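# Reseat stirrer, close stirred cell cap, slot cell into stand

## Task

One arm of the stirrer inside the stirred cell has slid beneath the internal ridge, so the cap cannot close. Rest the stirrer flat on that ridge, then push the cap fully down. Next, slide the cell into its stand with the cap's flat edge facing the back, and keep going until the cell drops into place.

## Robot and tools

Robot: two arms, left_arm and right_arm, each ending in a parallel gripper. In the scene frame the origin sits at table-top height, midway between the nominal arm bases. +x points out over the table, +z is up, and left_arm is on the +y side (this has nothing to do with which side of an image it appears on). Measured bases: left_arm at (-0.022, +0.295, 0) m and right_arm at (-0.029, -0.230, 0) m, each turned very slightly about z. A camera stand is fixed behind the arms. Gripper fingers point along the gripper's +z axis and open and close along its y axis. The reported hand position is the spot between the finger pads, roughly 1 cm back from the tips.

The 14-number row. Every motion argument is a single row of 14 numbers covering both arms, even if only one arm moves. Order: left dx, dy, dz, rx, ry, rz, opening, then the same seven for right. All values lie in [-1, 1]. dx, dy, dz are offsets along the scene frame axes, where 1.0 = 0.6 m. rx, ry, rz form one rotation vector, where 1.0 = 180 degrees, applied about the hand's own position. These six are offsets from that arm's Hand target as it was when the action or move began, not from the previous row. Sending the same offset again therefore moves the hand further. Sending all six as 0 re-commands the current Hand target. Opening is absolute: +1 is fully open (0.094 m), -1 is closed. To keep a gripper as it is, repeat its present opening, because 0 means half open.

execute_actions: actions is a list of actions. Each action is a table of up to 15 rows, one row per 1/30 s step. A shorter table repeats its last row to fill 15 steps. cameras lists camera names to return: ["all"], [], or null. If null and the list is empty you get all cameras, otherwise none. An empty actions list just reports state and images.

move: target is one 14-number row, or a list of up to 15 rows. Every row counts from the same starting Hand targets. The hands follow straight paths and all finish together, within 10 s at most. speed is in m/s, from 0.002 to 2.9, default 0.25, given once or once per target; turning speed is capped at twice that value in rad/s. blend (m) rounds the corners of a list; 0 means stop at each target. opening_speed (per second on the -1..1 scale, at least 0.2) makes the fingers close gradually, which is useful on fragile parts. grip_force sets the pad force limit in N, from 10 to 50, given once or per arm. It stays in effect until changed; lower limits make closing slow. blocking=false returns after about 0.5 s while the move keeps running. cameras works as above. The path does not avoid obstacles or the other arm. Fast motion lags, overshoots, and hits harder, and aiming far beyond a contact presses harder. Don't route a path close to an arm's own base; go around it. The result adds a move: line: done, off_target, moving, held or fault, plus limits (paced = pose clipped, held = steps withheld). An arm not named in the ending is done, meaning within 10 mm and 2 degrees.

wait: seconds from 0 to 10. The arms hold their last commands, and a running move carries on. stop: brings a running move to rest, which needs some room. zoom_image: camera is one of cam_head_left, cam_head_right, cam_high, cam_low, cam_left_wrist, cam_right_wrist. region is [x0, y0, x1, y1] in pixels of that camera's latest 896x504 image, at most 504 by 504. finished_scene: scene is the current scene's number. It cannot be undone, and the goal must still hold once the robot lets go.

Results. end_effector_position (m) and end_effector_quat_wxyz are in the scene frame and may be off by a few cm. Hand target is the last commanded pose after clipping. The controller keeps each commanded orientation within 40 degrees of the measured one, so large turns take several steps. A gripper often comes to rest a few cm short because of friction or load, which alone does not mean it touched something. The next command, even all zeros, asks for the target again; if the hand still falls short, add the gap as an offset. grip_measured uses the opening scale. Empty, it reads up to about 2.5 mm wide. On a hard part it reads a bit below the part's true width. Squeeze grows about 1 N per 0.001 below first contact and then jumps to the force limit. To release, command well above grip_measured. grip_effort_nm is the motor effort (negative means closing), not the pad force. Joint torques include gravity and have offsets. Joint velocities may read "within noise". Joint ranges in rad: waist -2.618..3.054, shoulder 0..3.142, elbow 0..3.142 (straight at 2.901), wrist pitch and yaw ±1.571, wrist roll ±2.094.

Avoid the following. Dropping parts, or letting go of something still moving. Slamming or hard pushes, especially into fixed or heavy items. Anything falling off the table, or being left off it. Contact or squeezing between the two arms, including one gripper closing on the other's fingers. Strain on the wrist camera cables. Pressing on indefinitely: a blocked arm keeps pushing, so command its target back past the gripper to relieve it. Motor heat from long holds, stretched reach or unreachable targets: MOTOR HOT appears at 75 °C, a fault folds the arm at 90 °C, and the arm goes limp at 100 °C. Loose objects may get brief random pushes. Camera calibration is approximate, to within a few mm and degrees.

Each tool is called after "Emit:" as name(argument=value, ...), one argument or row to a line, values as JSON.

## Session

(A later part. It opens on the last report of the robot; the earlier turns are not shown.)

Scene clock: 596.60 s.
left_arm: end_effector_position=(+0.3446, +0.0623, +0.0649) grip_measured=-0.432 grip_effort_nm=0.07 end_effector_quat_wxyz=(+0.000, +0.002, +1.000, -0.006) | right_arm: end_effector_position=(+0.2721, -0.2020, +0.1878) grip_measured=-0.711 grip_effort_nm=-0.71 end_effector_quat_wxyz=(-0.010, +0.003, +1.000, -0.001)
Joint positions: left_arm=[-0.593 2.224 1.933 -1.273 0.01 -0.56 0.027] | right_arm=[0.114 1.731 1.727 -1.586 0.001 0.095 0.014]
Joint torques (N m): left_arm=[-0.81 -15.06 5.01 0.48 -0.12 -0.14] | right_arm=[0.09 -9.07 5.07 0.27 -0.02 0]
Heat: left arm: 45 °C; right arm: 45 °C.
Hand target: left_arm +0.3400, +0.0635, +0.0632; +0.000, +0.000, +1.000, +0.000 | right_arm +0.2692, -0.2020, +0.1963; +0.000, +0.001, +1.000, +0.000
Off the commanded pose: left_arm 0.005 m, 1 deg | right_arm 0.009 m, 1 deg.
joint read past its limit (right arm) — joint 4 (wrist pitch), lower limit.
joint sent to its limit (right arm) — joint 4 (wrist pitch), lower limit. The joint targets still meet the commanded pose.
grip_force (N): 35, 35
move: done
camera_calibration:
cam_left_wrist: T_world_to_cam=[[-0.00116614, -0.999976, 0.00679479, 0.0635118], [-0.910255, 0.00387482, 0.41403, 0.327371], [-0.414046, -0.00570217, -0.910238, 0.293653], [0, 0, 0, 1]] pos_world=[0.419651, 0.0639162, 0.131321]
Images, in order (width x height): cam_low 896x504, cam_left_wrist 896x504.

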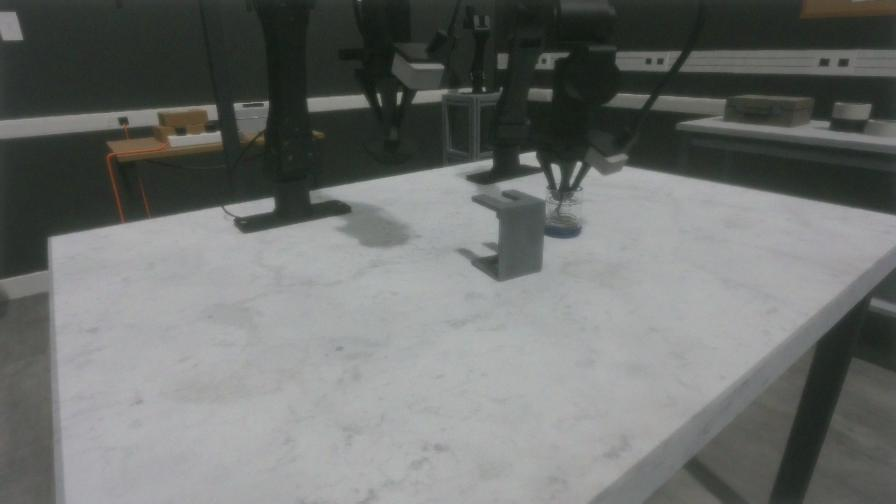

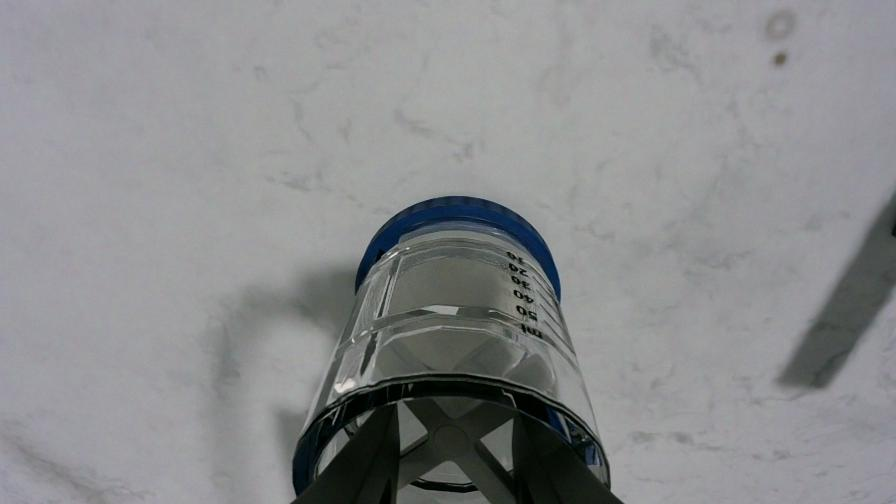

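Emit:
move(
  target=[0,0,0,0,0,0,-1,0,0,0,0,0,0,-1],
  opening_speed=0.2,
  grip_force=[12, 35],
  cameras=["cam_left_wrist","cam_low"],
)

Emit:
zoom_image(
  camera="cam_left_wrist",
  region=[300, 300, 600, 504],
)

Emit:
zoom_image(
  camera="cam_low",
  region=[520, 140, 620, 250],
)

Scene clock: 606.40 s.
left_arm: end_effector_position=(+0.3451, +0.0620, +0.0649) grip_measured=-0.478 grip_effort_nm=-0.34 end_effector_quat_wxyz=(+0.001, +0.002, +1.000, -0.007) | right_arm: end_effector_position=(+0.2721, -0.2020, +0.1878) grip_measured=-0.711 grip_effort_nm=-0.71 end_effector_quat_wxyz=(-0.010, +0.003, +1.000, -0.001)
Joint positions: left_arm=[-0.593 2.224 1.933 -1.271 0.01 -0.561 0.025] | right_arm=[0.114 1.731 1.727 -1.586 0.001 0.095 0.014]
Joint torques (N m): left_arm=[-0.79 -15.05 5.11 0.45 -0.12 -0.15] | right_arm=[0.09 -9.2 5.11 0.24 0 -0.04]
Heat: left arm: 46 °C; right arm: 45 °C.
Hand target: left_arm +0.3400, +0.0635, +0.0632; +0.000, +0.000, +1.000, +0.000 | right_arm +0.2692, -0.2020, +0.1963; +0.000, +0.001, +1.000, +0.000
Off the commanded pose: left_arm 0.006 m, 1 deg | right_arm 0.009 m, 1 deg.
joint read past its limit (right arm) — joint 4 (wrist pitch), lower limit.
joint sent to its limit (right arm) — joint 4 (wrist pitch), lower limit. The joint targets still meet the commanded pose.
grip_force (N): 12, 35
move: done
camera_calibration:
cam_left_wrist: T_world_to_cam=[[-0.00042314, -0.999968, 0.00798733, 0.062945], [-0.911072, 0.00367825, 0.412231, 0.328282], [-0.412247, -0.0071026, -0.911044, 0.29335], [0, 0, 0, 1]] pos_world=[0.420048, 0.063819, 0.131424]
Images, in order (width x height): cam_low 896x504, cam_left_wrist 896x504.

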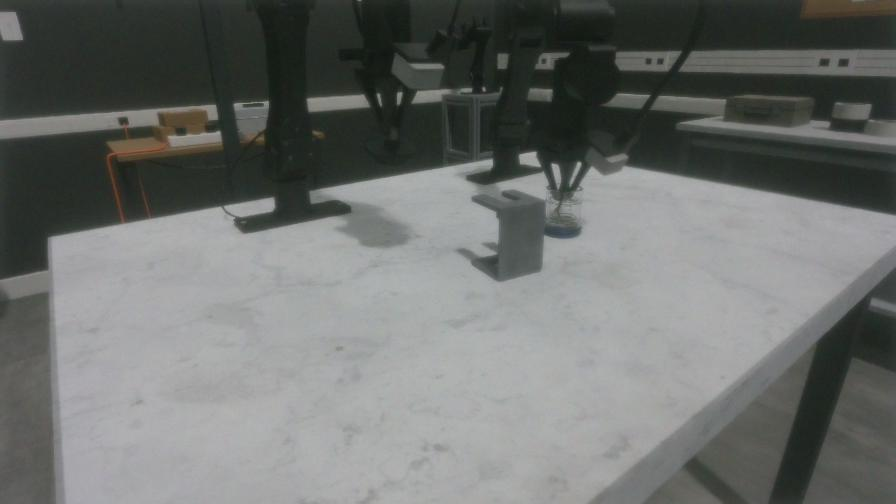

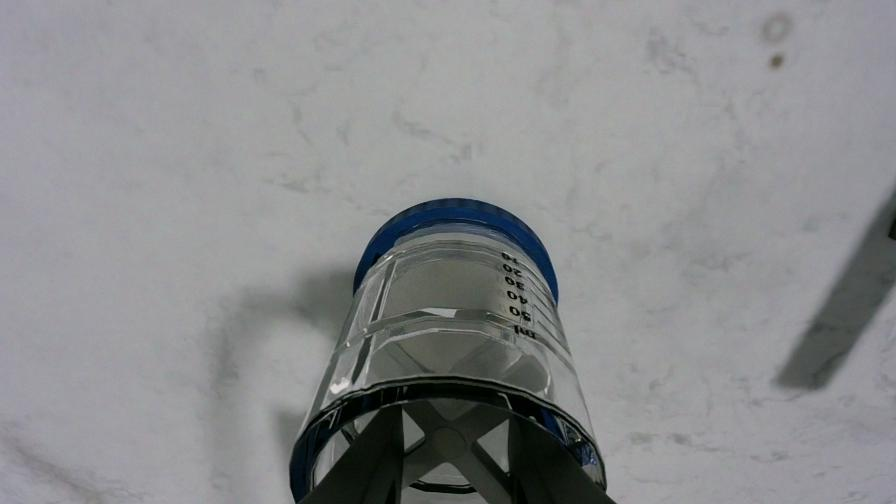

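Scaled by 1.680 from the camera's 896x504 image, which has a finer 1280x720 frame.

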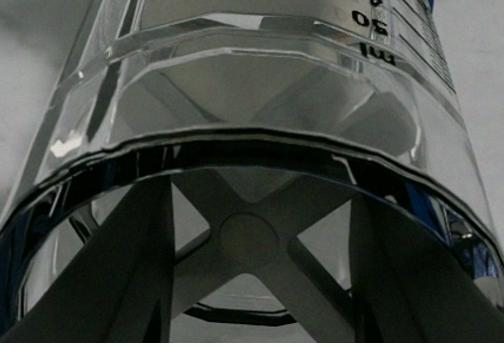

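Scaled by 4.582 from the camera's 896x504 image, which has a finer 1280x720 frame.

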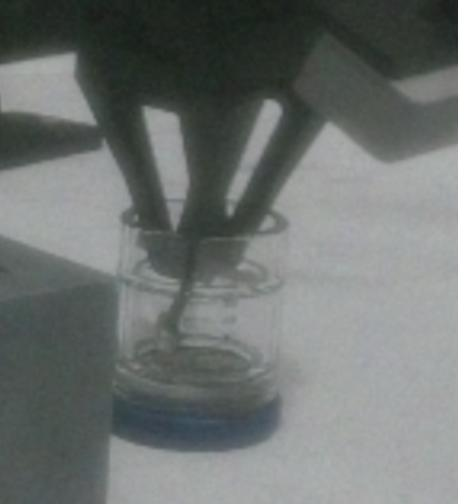

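Emit:
move(
  target=[0.006,-0.002,0.05,0,0,0,-1,0,0,0,0,0,0,-1],
  speed=0.03,
  grip_force=[16, 35],
  cameras=["cam_left_wrist","cam_low"],
)

Emit:
zoom_image(
  camera="cam_left_wrist",
  region=[300, 300, 600, 504],
)

Emit:
zoom_image(
  camera="cam_low",
  region=[520, 140, 620, 250],
)

Scene clock: 616.47 s.
left_arm: end_effector_position=(+0.3436, +0.0630, +0.0898) grip_measured=-0.956 grip_effort_nm=-0.41 end_effector_quat_wxyz=(-0.002, +0.001, +1.000, -0.005) | right_arm: end_effector_position=(+0.2721, -0.2020, +0.1878) grip_measured=-0.711 grip_effort_nm=-0.71 end_effector_quat_wxyz=(-0.010, +0.003, +1.000, -0.001)
Joint positions: left_arm=[-0.593 2.224 2.032 -1.377 0.01 -0.561 0.002] | right_arm=[0.114 1.731 1.727 -1.586 0.001 0.095 0.014]
Joint torques (N m): left_arm=[-0.57 -13.63 9.25 0.17 -0.12 -0.11] | right_arm=[0.1 -9.06 5.03 0.25 0 -0.05]
Heat: left arm: 46 °C; right arm: 45 °C.
Hand target: left_arm +0.3436, +0.0624, +0.0932; +0.000, +0.000, +1.000, +0.000 | right_arm +0.2692, -0.2020, +0.1963; +0.000, +0.001, +1.000, +0.000
Off the commanded pose: left_arm 0.003 m, 1 deg | right_arm 0.009 m, 1 deg.
joint read past its limit (right arm) — joint 4 (wrist pitch), lower limit.
joint sent to its limit (right arm) — joint 4 (wrist pitch), lower limit. The joint targets still meet the commanded pose.
grip_force (N): 16, 35
move: done
camera_calibration:
cam_left_wrist: T_world_to_cam=[[-0.0000187204, -0.999991, 0.00419918, 0.0638676], [-0.908531, 0.0017715, 0.417813, 0.315376], [-0.417817, -0.00380726, -0.908523, 0.316945], [0, 0, 0, 1]] pos_world=[0.418955, 0.064515, 0.155916]
Images, in order (width x height): cam_low 896x504, cam_left_wrist 896x504.

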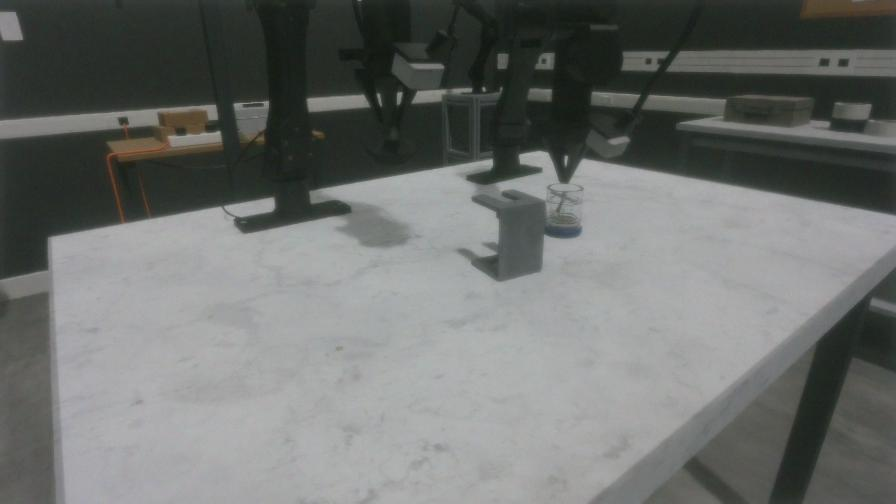

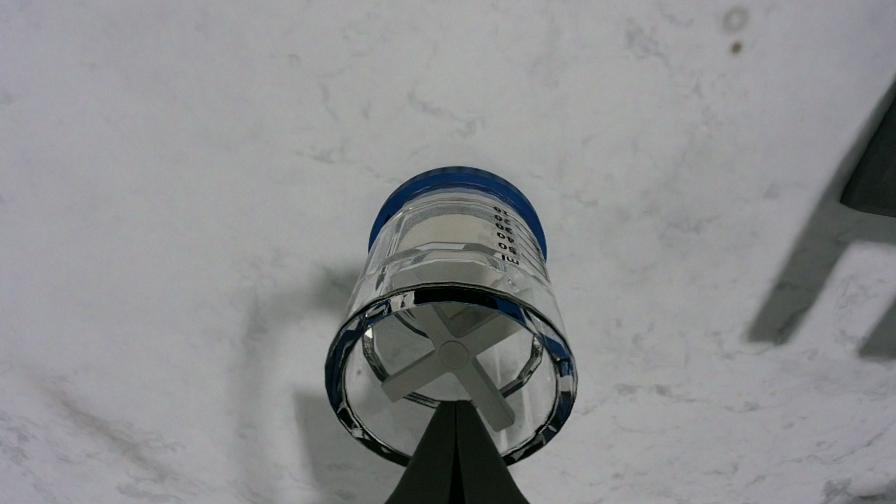

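Scaled by 1.680 from the camera's 896x504 image, which has a finer 1280x720 frame.

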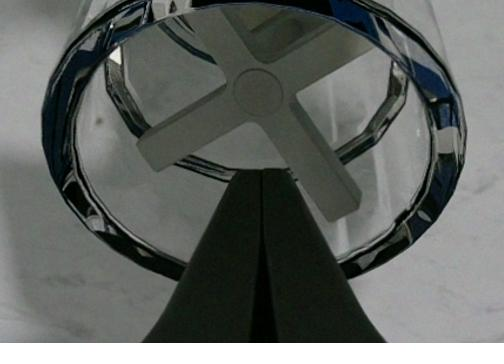

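Scaled by 4.582 from the camera's 896x504 image, which has a finer 1280x720 frame.

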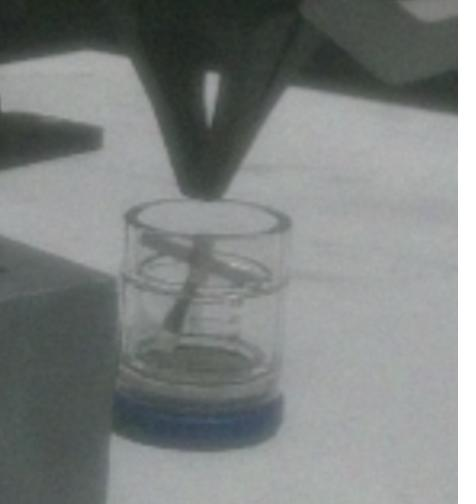

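Emit:
move(
  target=[
    [0.0,0.0,0.03,0,0,0,-1,0,0,0,0,0,0,-1],
    [0,0,0.1,0,0,0.194,0,0,0,0,0,0,0,-1],
  ],
  speed=0.1,
  grip_force=[50,35],
  cameras=["cam_left_wrist"],
)

Emit:
zoom_image(
  camera="cam_left_wrist",
  region=[350, 130, 550, 330],
)

Scene clock: 647.90 s.
left_arm: end_effector_position=(+0.3446, +0.0623, +0.1389) grip_measured=-0.002 grip_effort_nm=0.09 end_effector_quat_wxyz=(+0.008, -0.297, +0.955, -0.017) | right_arm: end_effector_position=(+0.2721, -0.2020, +0.1878) grip_measured=-0.711 grip_effort_nm=-0.71 end_effector_quat_wxyz=(-0.010, +0.003, +1.000, -0.001)
Joint positions: left_arm=[-0.593 2.224 2.228 -1.54 0.01 -1.168 0.047] | right_arm=[0.114 1.731 1.727 -1.586 0.001 0.095 0.014]
Joint torques (N m): left_arm=[-0.59 -15.51 9.43 0.23 -0.12 -0.15] | right_arm=[0.08 -9.13 4.93 0.3 -0.01 -0.03]
Heat: left arm: 46 °C; right arm: 45 °C.
Hand target: left_arm +0.3436, +0.0623, +0.1532; +0.000, -0.300, +0.954, +0.000 | right_arm +0.2692, -0.2020, +0.1963; +0.000, +0.001, +1.000, +0.000
Off the commanded pose: left_arm 0.014 m, 2 deg | right_arm 0.009 m, 1 deg.
joint read past its limit (right arm) — joint 4 (wrist pitch), lower limit.
joint sent to its limit (left arm) — joint 4 (wrist pitch), lower limit. The joint targets are off in orientation, not in position.
joint sent to its limit (right arm) — joint 4 (wrist pitch), lower limit. The joint targets still meet the commanded pose.
grip_force (N): 50, 35
move: off_target (left_arm); target 2's new opening was sent with left_arm's hand 0.014 m and 2 deg from that target
camera_calibration:
cam_left_wrist: T_world_to_cam=[[0.569544, -0.821372, 0.031103, -0.148119], [-0.756778, -0.509234, 0.409839, 0.276467], [-0.320792, -0.256959, -0.911627, 0.344668], [0, 0, 0, 1]] pos_world=[0.404151, 0.107691, 0.205509]
Images, in order (width x height): cam_left_wrist 896x504.

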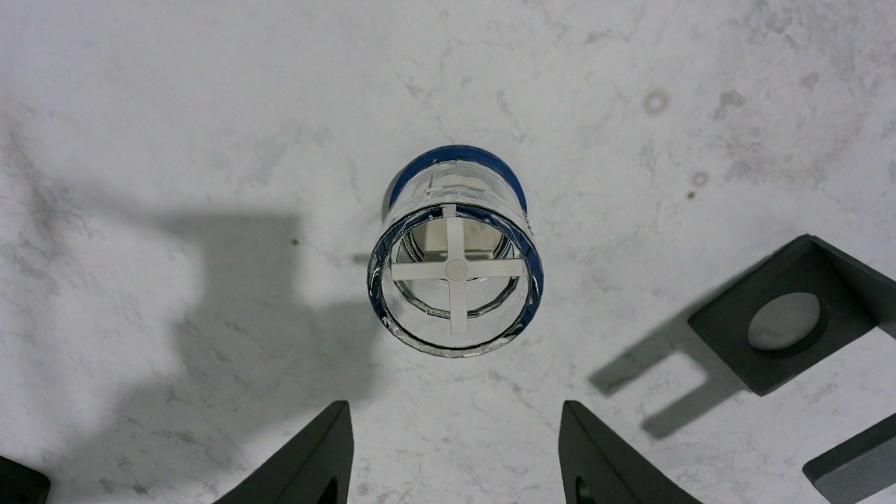

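Scaled by 2.520 from the camera's 896x504 image, which has a finer 1280x720 frame.

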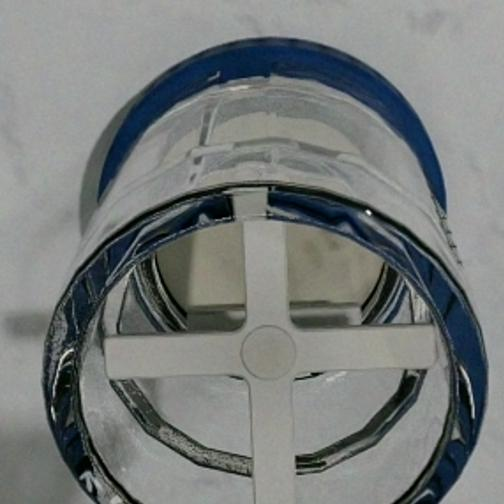

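Emit:
move(
  target=[-0.004,-0.012,-0.109,0,0,0,-0.7,0,0,0,0,0,0,-1],
  speed=0.08,
  cameras=["cam_left_wrist"],
)

Emit:
zoom_image(
  camera="cam_left_wrist",
  region=[300, 300, 600, 504],
)

Scene clock: 670.47 s.
left_arm: end_effector_position=(+0.3453, +0.0538, +0.0973) grip_measured=-0.698 grip_effort_nm=-0.11 end_effector_quat_wxyz=(+0.005, -0.298, +0.955, -0.014) | right_arm: end_effector_position=(+0.2721, -0.2020, +0.1878) grip_measured=-0.711 grip_effort_nm=-0.71 end_effector_quat_wxyz=(-0.010, +0.003, +1.000, -0.001)
Joint positions: left_arm=[-0.608 2.224 2.061 -1.379 0.01 -1.184 0.014] | right_arm=[0.114 1.731 1.727 -1.586 0.001 0.095 0.014]
Joint torques (N m): left_arm=[-0.68 -12.97 5.96 0.45 -0.12 -0.15] | right_arm=[0.05 -9.06 4.97 0.26 -0.02 -0.04]
Heat: left arm: 48 °C; right arm: 45 °C.
Hand target: left_arm +0.3412, +0.0552, +0.0878; -0.001, -0.300, +0.954, +0.000 | right_arm +0.2692, -0.2020, +0.1963; +0.000, +0.001, +1.000, +0.000
Off the commanded pose: left_arm 0.010 m, 2 deg | right_arm 0.009 m, 1 deg.
joint read past its limit (right arm) — joint 4 (wrist pitch), lower limit.
joint sent to its limit (right arm) — joint 4 (wrist pitch), lower limit. The joint targets still meet the commanded pose.
grip_force (N): 50, 35
move: done
camera_calibration:
cam_left_wrist: T_world_to_cam=[[0.570651, -0.820799, 0.0254249, -0.154115], [-0.753892, -0.511357, 0.412506, 0.288531], [-0.325583, -0.254565, -0.9106, 0.306184], [0, 0, 0, 1]] pos_world=[0.405155, 0.0989884, 0.163708]
Images, in order (width x height): cam_left_wrist 896x504.

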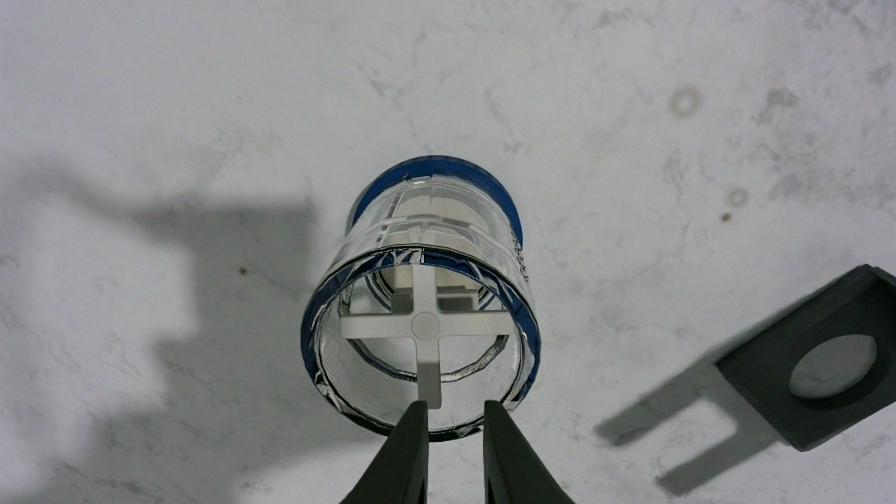

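Scaled by 1.680 from the camera's 896x504 image, which has a finer 1280x720 frame.

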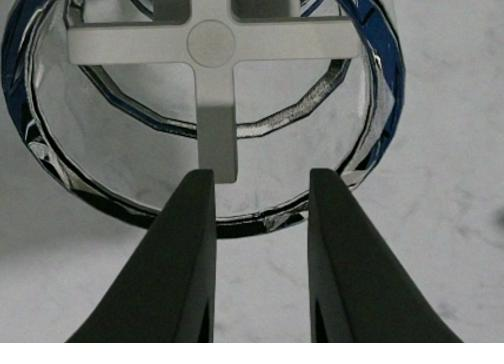

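Emit:
move(
  target=[-0.0075,0.0085,-0.013,0,0,0,-0.7,0,0,0,0,0,0,-1],
  speed=0.06,
  cameras=["cam_left_wrist"],
)

Emit:
zoom_image(
  camera="cam_left_wrist",
  region=[300, 300, 600, 504],
)

Scene clock: 681.23 s.
left_arm: end_effector_position=(+0.3393, +0.0577, +0.0764) grip_measured=-0.698 grip_effort_nm=-0.11 end_effector_quat_wxyz=(-0.005, -0.298, +0.955, -0.002) | right_arm: end_effector_position=(+0.2721, -0.2020, +0.1878) grip_measured=-0.711 grip_effort_nm=-0.71 end_effector_quat_wxyz=(-0.010, +0.003, +1.000, -0.001)
Joint positions: left_arm=[-0.608 2.224 1.978 -1.328 0.01 -1.184 0.014] | right_arm=[0.114 1.731 1.727 -1.586 0.001 0.095 0.014]
Joint torques (N m): left_arm=[-0.28 -15.76 5.85 0.34 -0.11 -0.09] | right_arm=[0.18 -9.01 5 0.25 -0.01 -0.01]
Heat: left arm: 47 °C; right arm: 45 °C.
Hand target: left_arm +0.3368, +0.0603, +0.0800; -0.001, -0.300, +0.954, +0.000 | right_arm +0.2692, -0.2020, +0.1963; +0.000, +0.001, +1.000, +0.000
Off the commanded pose: left_arm 0.005 m, 1 deg | right_arm 0.009 m, 1 deg.
joint read past its limit (right arm) — joint 4 (wrist pitch), lower limit.
joint sent to its limit (right arm) — joint 4 (wrist pitch), lower limit. The joint targets still meet the commanded pose.
grip_force (N): 50, 35
move: done
camera_calibration:
cam_left_wrist: T_world_to_cam=[[0.570939, -0.820983, -0.00388, -0.144782], [-0.742818, -0.518582, 0.42343, 0.290472], [-0.349641, -0.238871, -0.90592, 0.293037], [0, 0, 0, 1]] pos_world=[0.400887, 0.101768, 0.141912]
Images, in order (width x height): cam_left_wrist 896x504.

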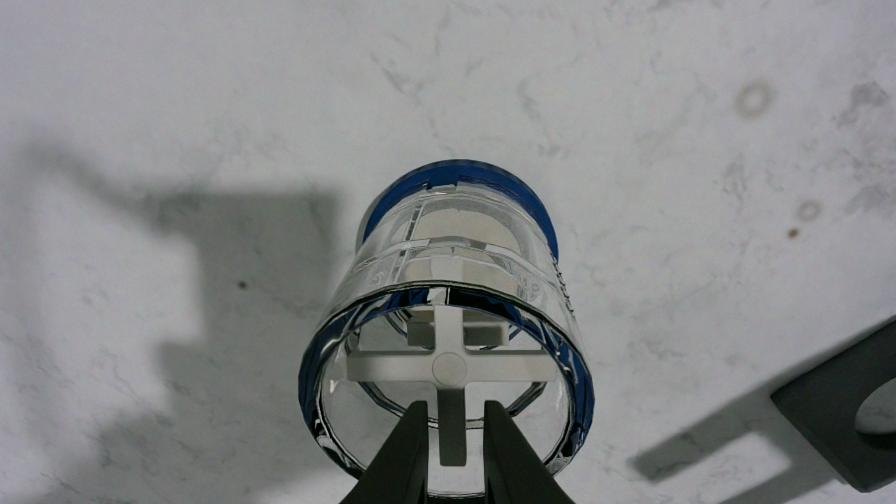

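Scaled by 1.680 from the camera's 896x504 image, which has a finer 1280x720 frame.

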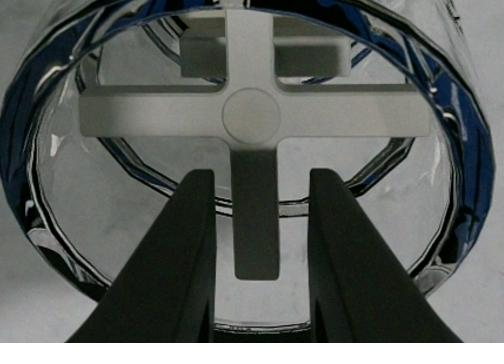

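Emit:
move(
  target=[0,0,-0.012,0,0,0,-0.7,0,0,0,0,0,0,-1],
  speed=0.04,
  cameras=["cam_left_wrist","cam_low"],
)

Emit:
zoom_image(
  camera="cam_left_wrist",
  region=[300, 300, 600, 504],
)

Emit:
zoom_image(
  camera="cam_low",
  region=[520, 140, 620, 250],
)

Scene clock: 688.37 s.
left_arm: end_effector_position=(+0.3387, +0.0581, +0.0699) grip_measured=-0.698 grip_effort_nm=-0.11 end_effector_quat_wxyz=(-0.005, -0.298, +0.955, -0.001) | right_arm: end_effector_position=(+0.2721, -0.2020, +0.1878) grip_measured=-0.711 grip_effort_nm=-0.71 end_effector_quat_wxyz=(-0.010, +0.003, +1.000, -0.001)
Joint positions: left_arm=[-0.608 2.224 1.953 -1.305 0.01 -1.184 0.014] | right_arm=[0.114 1.731 1.727 -1.586 0.001 0.095 0.014]
Joint torques (N m): left_arm=[-0.34 -15.69 5.63 0.42 -0.12 -0.1] | right_arm=[0.09 -9.14 5.04 0.26 -0.01 -0.02]
Heat: left arm: 48 °C; right arm: 45 °C.
Hand target: left_arm +0.3368, +0.0603, +0.0728; +0.000, -0.300, +0.954, +0.000 | right_arm +0.2692, -0.2020, +0.1963; +0.000, +0.001, +1.000, +0.000
Off the commanded pose: left_arm 0.004 m, 1 deg | right_arm 0.009 m, 1 deg.
joint read past its limit (right arm) — joint 4 (wrist pitch), lower limit.
joint sent to its limit (right arm) — joint 4 (wrist pitch), lower limit. The joint targets still meet the commanded pose.
grip_force (N): 50, 35
move: done
camera_calibration:
cam_left_wrist: T_world_to_cam=[[0.570907, -0.820993, -0.00599658, -0.144035], [-0.741998, -0.519074, 0.424265, 0.292692], [-0.351431, -0.237767, -0.905518, 0.28763], [0, 0, 0, 1]] pos_world=[0.40049, 0.102066, 0.135412]
Images, in order (width x height): cam_low 896x504, cam_left_wrist 896x504.

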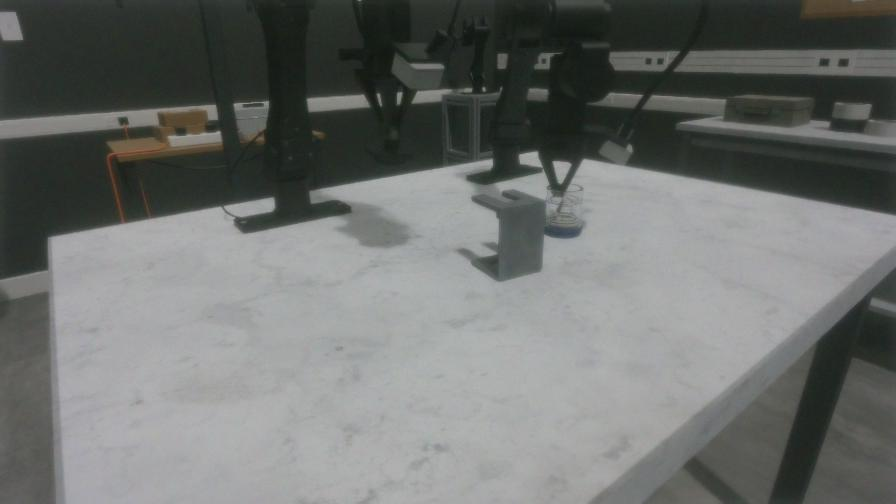

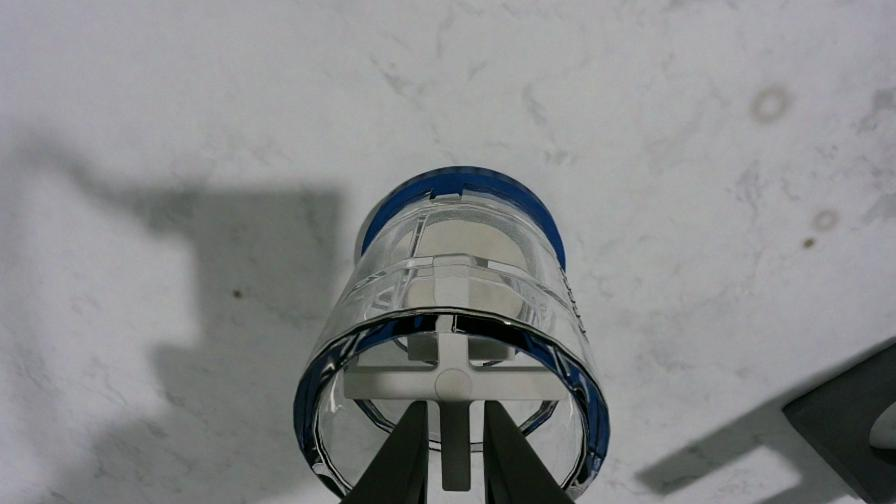

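Scaled by 1.680 from the camera's 896x504 image, which has a finer 1280x720 frame.

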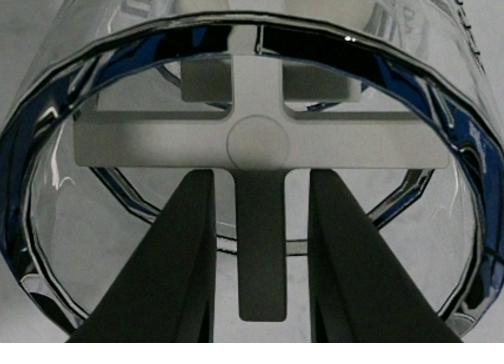

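Scaled by 4.582 from the camera's 896x504 image, which has a finer 1280x720 frame.

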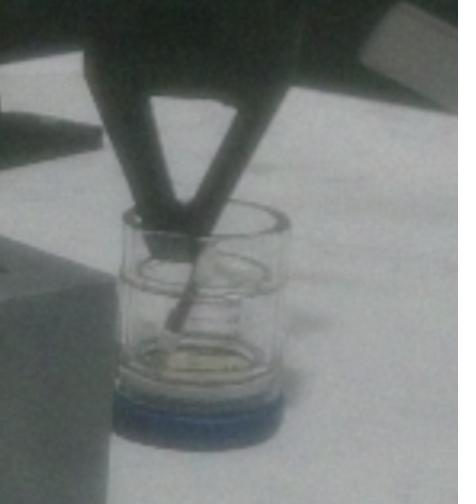

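Emit:
move(
  target=[0,0,0,0,0,0,-1,0,0,0,0,0,0,-1],
  opening_speed=0.2,
  grip_force=[20, 35],
  cameras=["cam_left_wrist","cam_low"],
)

Emit:
zoom_image(
  camera="cam_left_wrist",
  region=[300, 300, 600, 504],
)

Scene clock: 697.50 s.
left_arm: end_effector_position=(+0.3395, +0.0576, +0.0699) grip_measured=-0.835 grip_effort_nm=-0.49 end_effector_quat_wxyz=(-0.004, -0.298, +0.955, -0.003) | right_arm: end_effector_position=(+0.2721, -0.2020, +0.1878) grip_measured=-0.711 grip_effort_nm=-0.71 end_effector_quat_wxyz=(-0.010, +0.003, +1.000, -0.001)
Joint positions: left_arm=[-0.608 2.224 1.953 -1.301 0.01 -1.184 0.008] | right_arm=[0.114 1.731 1.727 -1.586 0.001 0.095 0.014]
Joint torques (N m): left_arm=[-0.27 -15.71 5.64 0.39 -0.12 -0.08] | right_arm=[-0.02 -8.96 5.05 0.28 0 -0.02]
Heat: left arm: 49 °C; right arm: 45 °C.
Hand target: left_arm +0.3368, +0.0603, +0.0728; +0.000, -0.300, +0.954, +0.000 | right_arm +0.2692, -0.2020, +0.1963; +0.000, +0.001, +1.000, +0.000
Off the commanded pose: left_arm 0.005 m, 1 deg | right_arm 0.009 m, 1 deg.
joint read past its limit (right arm) — joint 4 (wrist pitch), lower limit.
joint sent to its limit (right arm) — joint 4 (wrist pitch), lower limit. The joint targets still meet the commanded pose.
grip_force (N): 20, 35
move: done
camera_calibration:
cam_left_wrist: T_world_to_cam=[[0.570965, -0.82097, -0.00262083, -0.145102], [-0.743412, -0.518375, 0.422643, 0.29361], [-0.348336, -0.239366, -0.906293, 0.286976], [0, 0, 0, 1]] pos_world=[0.401086, 0.101768, 0.135612]
Images, in order (width x height): cam_low 896x504, cam_left_wrist 896x504.

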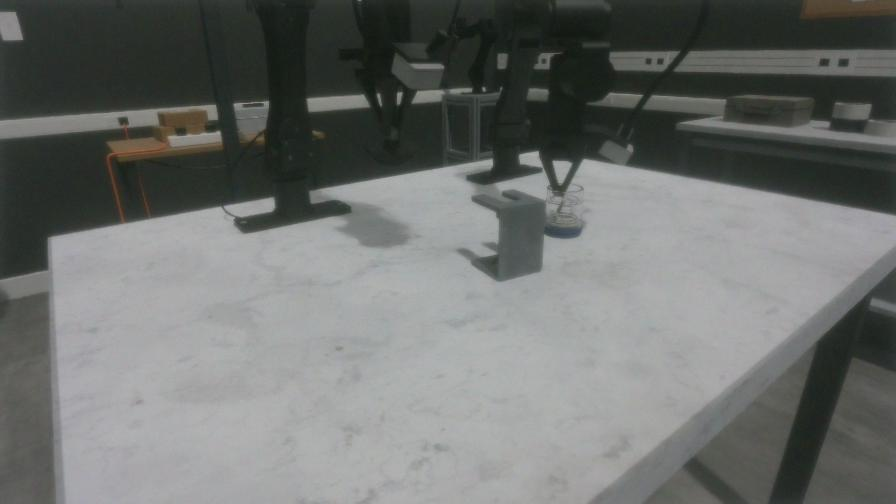

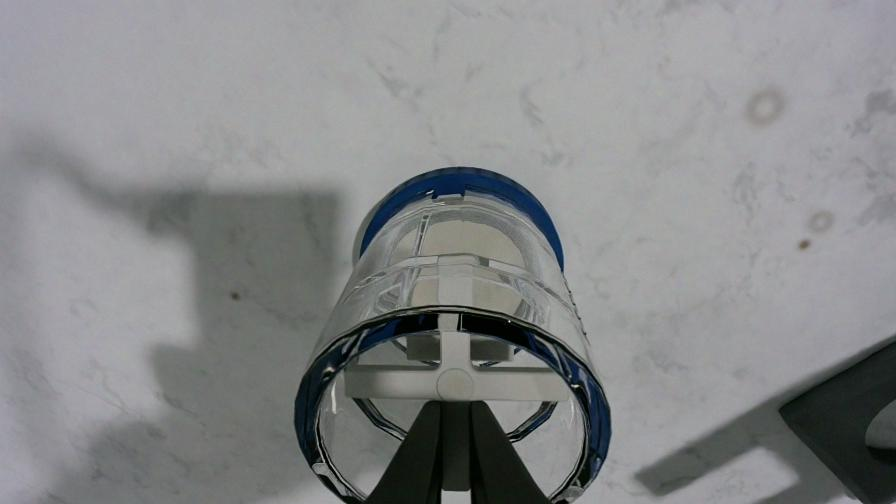

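Scaled by 1.680 from the camera's 896x504 image, which has a finer 1280x720 frame.

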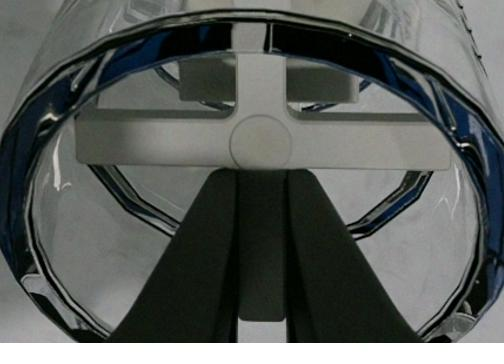

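Emit:
move(
  target=[-0.006,-0.005,0.025,0,0,0,-1,0,0,0,0,0,0,-1],
  speed=0.03,
  grip_force=[30, 35],
  cameras=["cam_left_wrist","cam_low"],
)

Emit:
zoom_image(
  camera="cam_left_wrist",
  region=[300, 300, 600, 504],
)

Emit:
zoom_image(
  camera="cam_low",
  region=[520, 140, 620, 250],
)

Scene clock: 704.50 s.
left_arm: end_effector_position=(+0.3351, +0.0578, +0.0713) grip_measured=-0.843 grip_effort_nm=-0.68 end_effector_quat_wxyz=(-0.009, -0.298, +0.954, +0.003) | right_arm: end_effector_position=(+0.2721, -0.2020, +0.1878) grip_measured=-0.711 grip_effort_nm=-0.71 end_effector_quat_wxyz=(-0.010, +0.003, +1.000, -0.001)
Joint positions: left_arm=[-0.614 2.224 1.958 -1.322 0.01 -1.19 0.007] | right_arm=[0.114 1.731 1.727 -1.586 0.001 0.095 0.014]
Joint torques (N m): left_arm=[-0.7 -16.44 9.26 0.03 -0.11 -0.14] | right_arm=[-0.02 -9.06 4.94 0.27 -0.02 -0.04]
Heat: left arm: 49 °C; right arm: 45 °C.
Hand target: left_arm +0.3332, +0.0573, +0.0878; +0.000, -0.300, +0.954, +0.000 | right_arm +0.2692, -0.2020, +0.1963; +0.000, +0.001, +1.000, +0.000
Off the commanded pose: left_arm 0.017 m, 1 deg | right_arm 0.009 m, 1 deg.
joint read past its limit (right arm) — joint 4 (wrist pitch), lower limit.
joint sent to its limit (right arm) — joint 4 (wrist pitch), lower limit. The joint targets still meet the commanded pose.
grip_force (N): 30, 35
move: off_target (left_arm)
camera_calibration:
cam_left_wrist: T_world_to_cam=[[0.571171, -0.820657, -0.0168808, -0.141556], [-0.737811, -0.522306, 0.427587, 0.287849], [-0.359719, -0.231771, -0.903817, 0.289864], [0, 0, 0, 1]] pos_world=[0.3975, 0.101358, 0.136514]
Images, in order (width x height): cam_low 896x504, cam_left_wrist 896x504.

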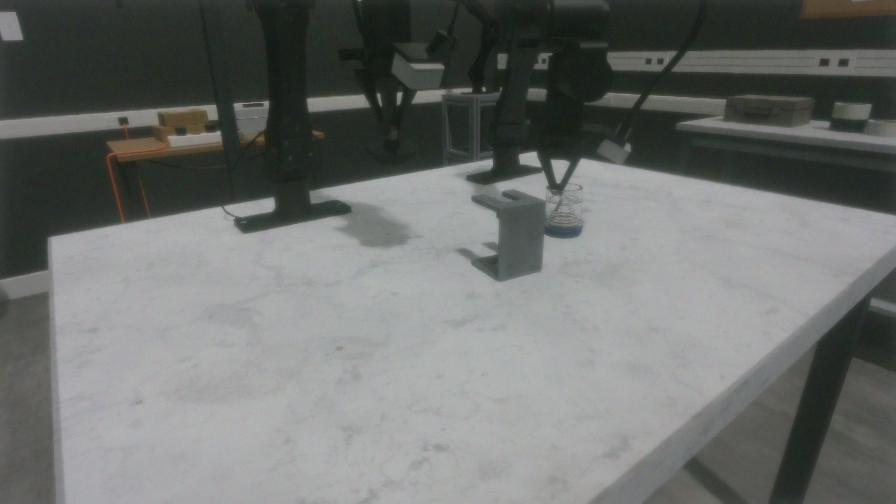

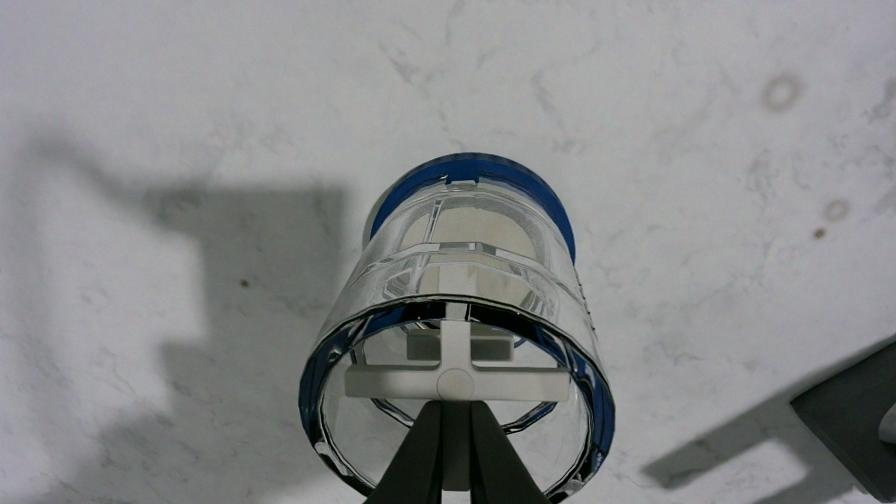

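Scaled by 1.680 from the camera's 896x504 image, which has a finer 1280x720 frame.

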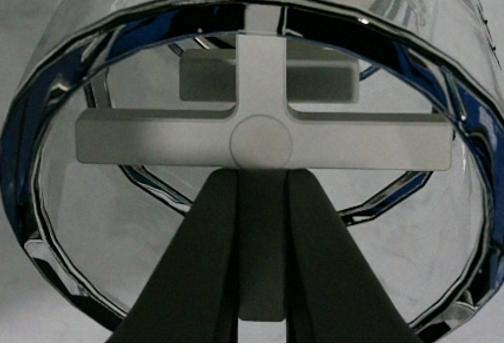

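Scaled by 4.582 from the camera's 896x504 image, which has a finer 1280x720 frame.

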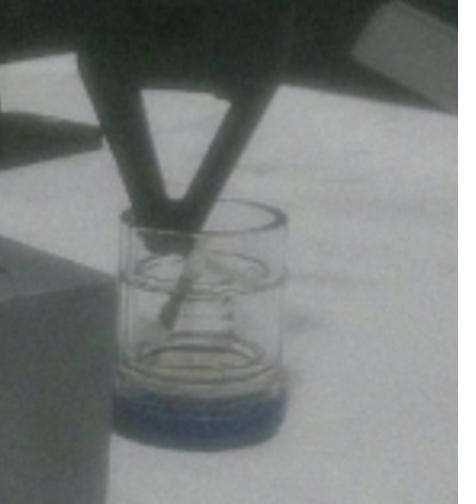

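Emit:
move(
  target=[0,0,0.02,0,0,0,-1,0,0,0,0,0,0,-1],
  speed=0.03,
  cameras=["cam_left_wrist","cam_low"],
)

Emit:
zoom_image(
  camera="cam_left_wrist",
  region=[300, 300, 600, 504],
)

Emit:
zoom_image(
  camera="cam_low",
  region=[520, 140, 620, 250],
)

Scene clock: 715.40 s.
left_arm: end_effector_position=(+0.3358, +0.0573, +0.0847) grip_measured=-0.843 grip_effort_nm=-0.67 end_effector_quat_wxyz=(-0.008, -0.298, +0.955, +0.002) | right_arm: end_effector_position=(+0.2721, -0.2020, +0.1878) grip_measured=-0.711 grip_effort_nm=-0.71 end_effector_quat_wxyz=(-0.010, +0.003, +1.000, -0.001)
Joint positions: left_arm=[-0.614 2.224 2.011 -1.371 0.01 -1.19 0.007] | right_arm=[0.114 1.731 1.727 -1.586 0.001 0.095 0.014]
Joint torques (N m): left_arm=[-0.73 -16.18 9.24 0.04 -0.11 -0.15] | right_arm=[0.02 -9.07 4.92 0.23 0.01 -0.05]
Heat: left arm: 50 °C; right arm: 45 °C.
Hand target: left_arm +0.3332, +0.0573, +0.0998; -0.001, -0.300, +0.954, +0.000 | right_arm +0.2692, -0.2020, +0.1963; +0.000, +0.001, +1.000, +0.000
Off the commanded pose: left_arm 0.015 m, 1 deg | right_arm 0.009 m, 1 deg.
joint read past its limit (right arm) — joint 4 (wrist pitch), lower limit.
joint sent to its limit (right arm) — joint 4 (wrist pitch), lower limit. The joint targets still meet the commanded pose.
grip_force (N): 30, 35
move: off_target (left_arm)
camera_calibration:
cam_left_wrist: T_world_to_cam=[[0.5711, -0.820766, -0.0136953, -0.142295], [-0.739081, -0.521379, 0.426524, 0.282859], [-0.357217, -0.233466, -0.904373, 0.301433], [0, 0, 0, 1]] pos_world=[0.397997, 0.10106, 0.150013]
Images, in order (width x height): cam_low 896x504, cam_left_wrist 896x504.

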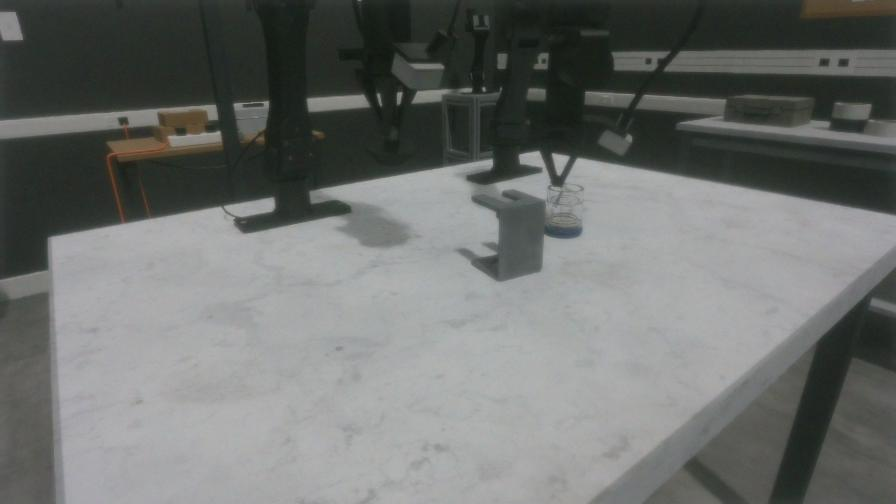

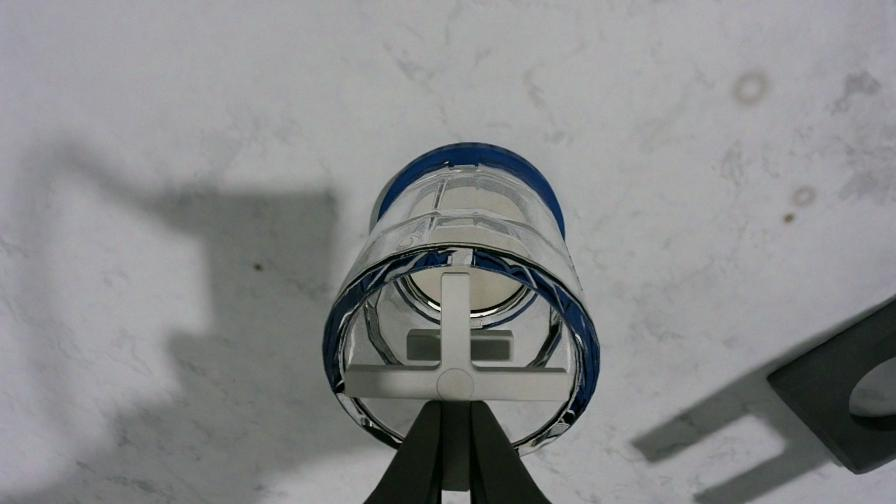

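Scaled by 1.680 from the camera's 896x504 image, which has a finer 1280x720 frame.

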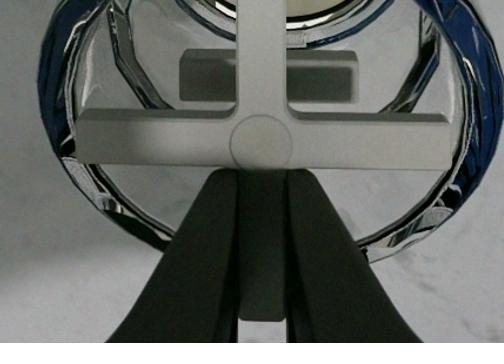

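Scaled by 4.582 from the camera's 896x504 image, which has a finer 1280x720 frame.

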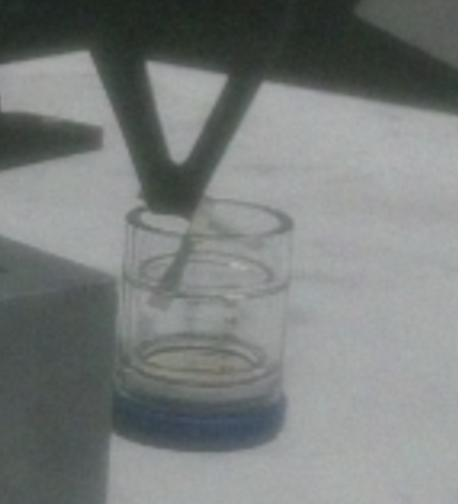

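Emit:
move(
  target=[0.004,0.003,0.004,0.0475,-0.0683,0,-1,0,0,0,0,0,0,-1],
  speed=0.05,
  cameras=["cam_left_wrist","cam_low"],
)

Emit:
zoom_image(
  camera="cam_low",
  region=[520, 140, 620, 250],
)

Scene clock: 754.10 s.
left_arm: end_effector_position=(+0.3370, +0.0556, +0.0896) grip_measured=-0.843 grip_effort_nm=-0.67 end_effector_quat_wxyz=(+0.107, -0.294, +0.949, +0.042) | right_arm: end_effector_position=(+0.2721, -0.2020, +0.1878) grip_measured=-0.711 grip_effort_nm=-0.71 end_effector_quat_wxyz=(-0.010, +0.003, +1.000, -0.001)
Joint positions: left_arm=[-0.713 2.152 1.896 -1.265 -0.225 -1.279 0.007] | right_arm=[0.114 1.731 1.727 -1.586 0.001 0.095 0.014]
Joint torques (N m): left_arm=[-0.69 -17.06 5.85 0.48 -0.42 -0.11] | right_arm=[0.06 -9.2 4.94 0.23 -0.04 -0.01]
Heat: left arm: 52 °C; right arm: 45 °C.
Hand target: left_arm +0.3355, +0.0592, +0.1022; +0.124, -0.298, +0.946, +0.039 | right_arm +0.2692, -0.2020, +0.1963; +0.000, +0.001, +1.000, +0.000
Off the commanded pose: left_arm 0.013 m, 2 deg | right_arm 0.009 m, 1 deg.
joint read past its limit (right arm) — joint 4 (wrist pitch), lower limit.
joint sent to its limit (right arm) — joint 4 (wrist pitch), lower limit. The joint targets still meet the commanded pose.
grip_force (N): 30, 35
move: off_target (left_arm)
camera_calibration:
cam_left_wrist: T_world_to_cam=[[0.570045, -0.821359, -0.0204473, -0.143353], [-0.803286, -0.562383, 0.196103, 0.325281], [-0.17257, -0.0953623, -0.98037, 0.242896], [0, 0, 0, 1]] pos_world=[0.384928, 0.0883511, 0.171409]
Images, in order (width x height): cam_low 896x504, cam_left_wrist 896x504.

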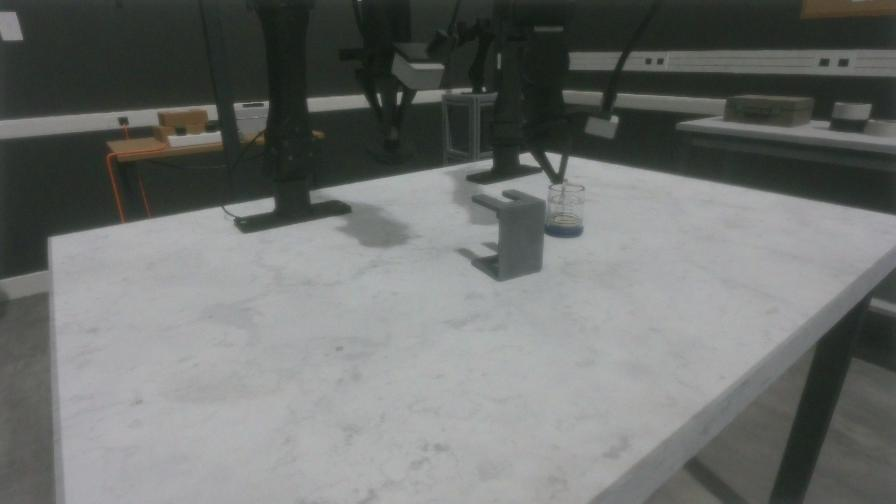

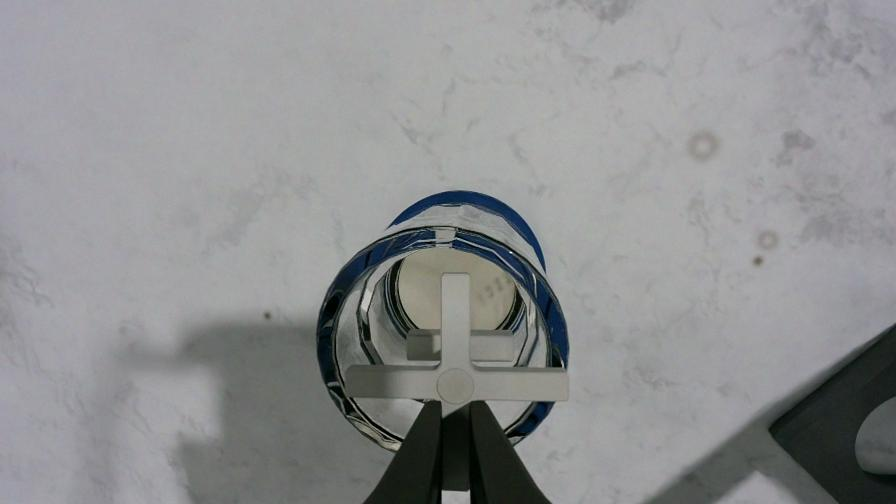

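Scaled by 4.582 from the camera's 896x504 image, which has a finer 1280x720 frame.

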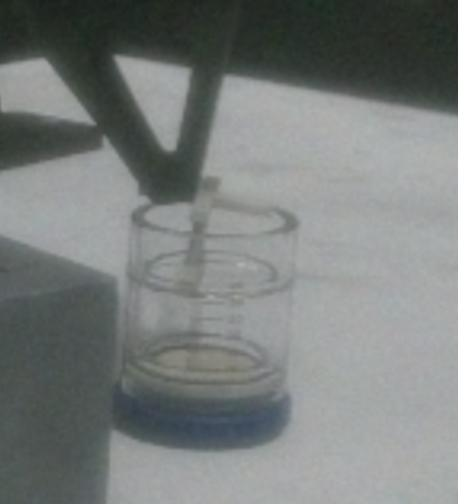

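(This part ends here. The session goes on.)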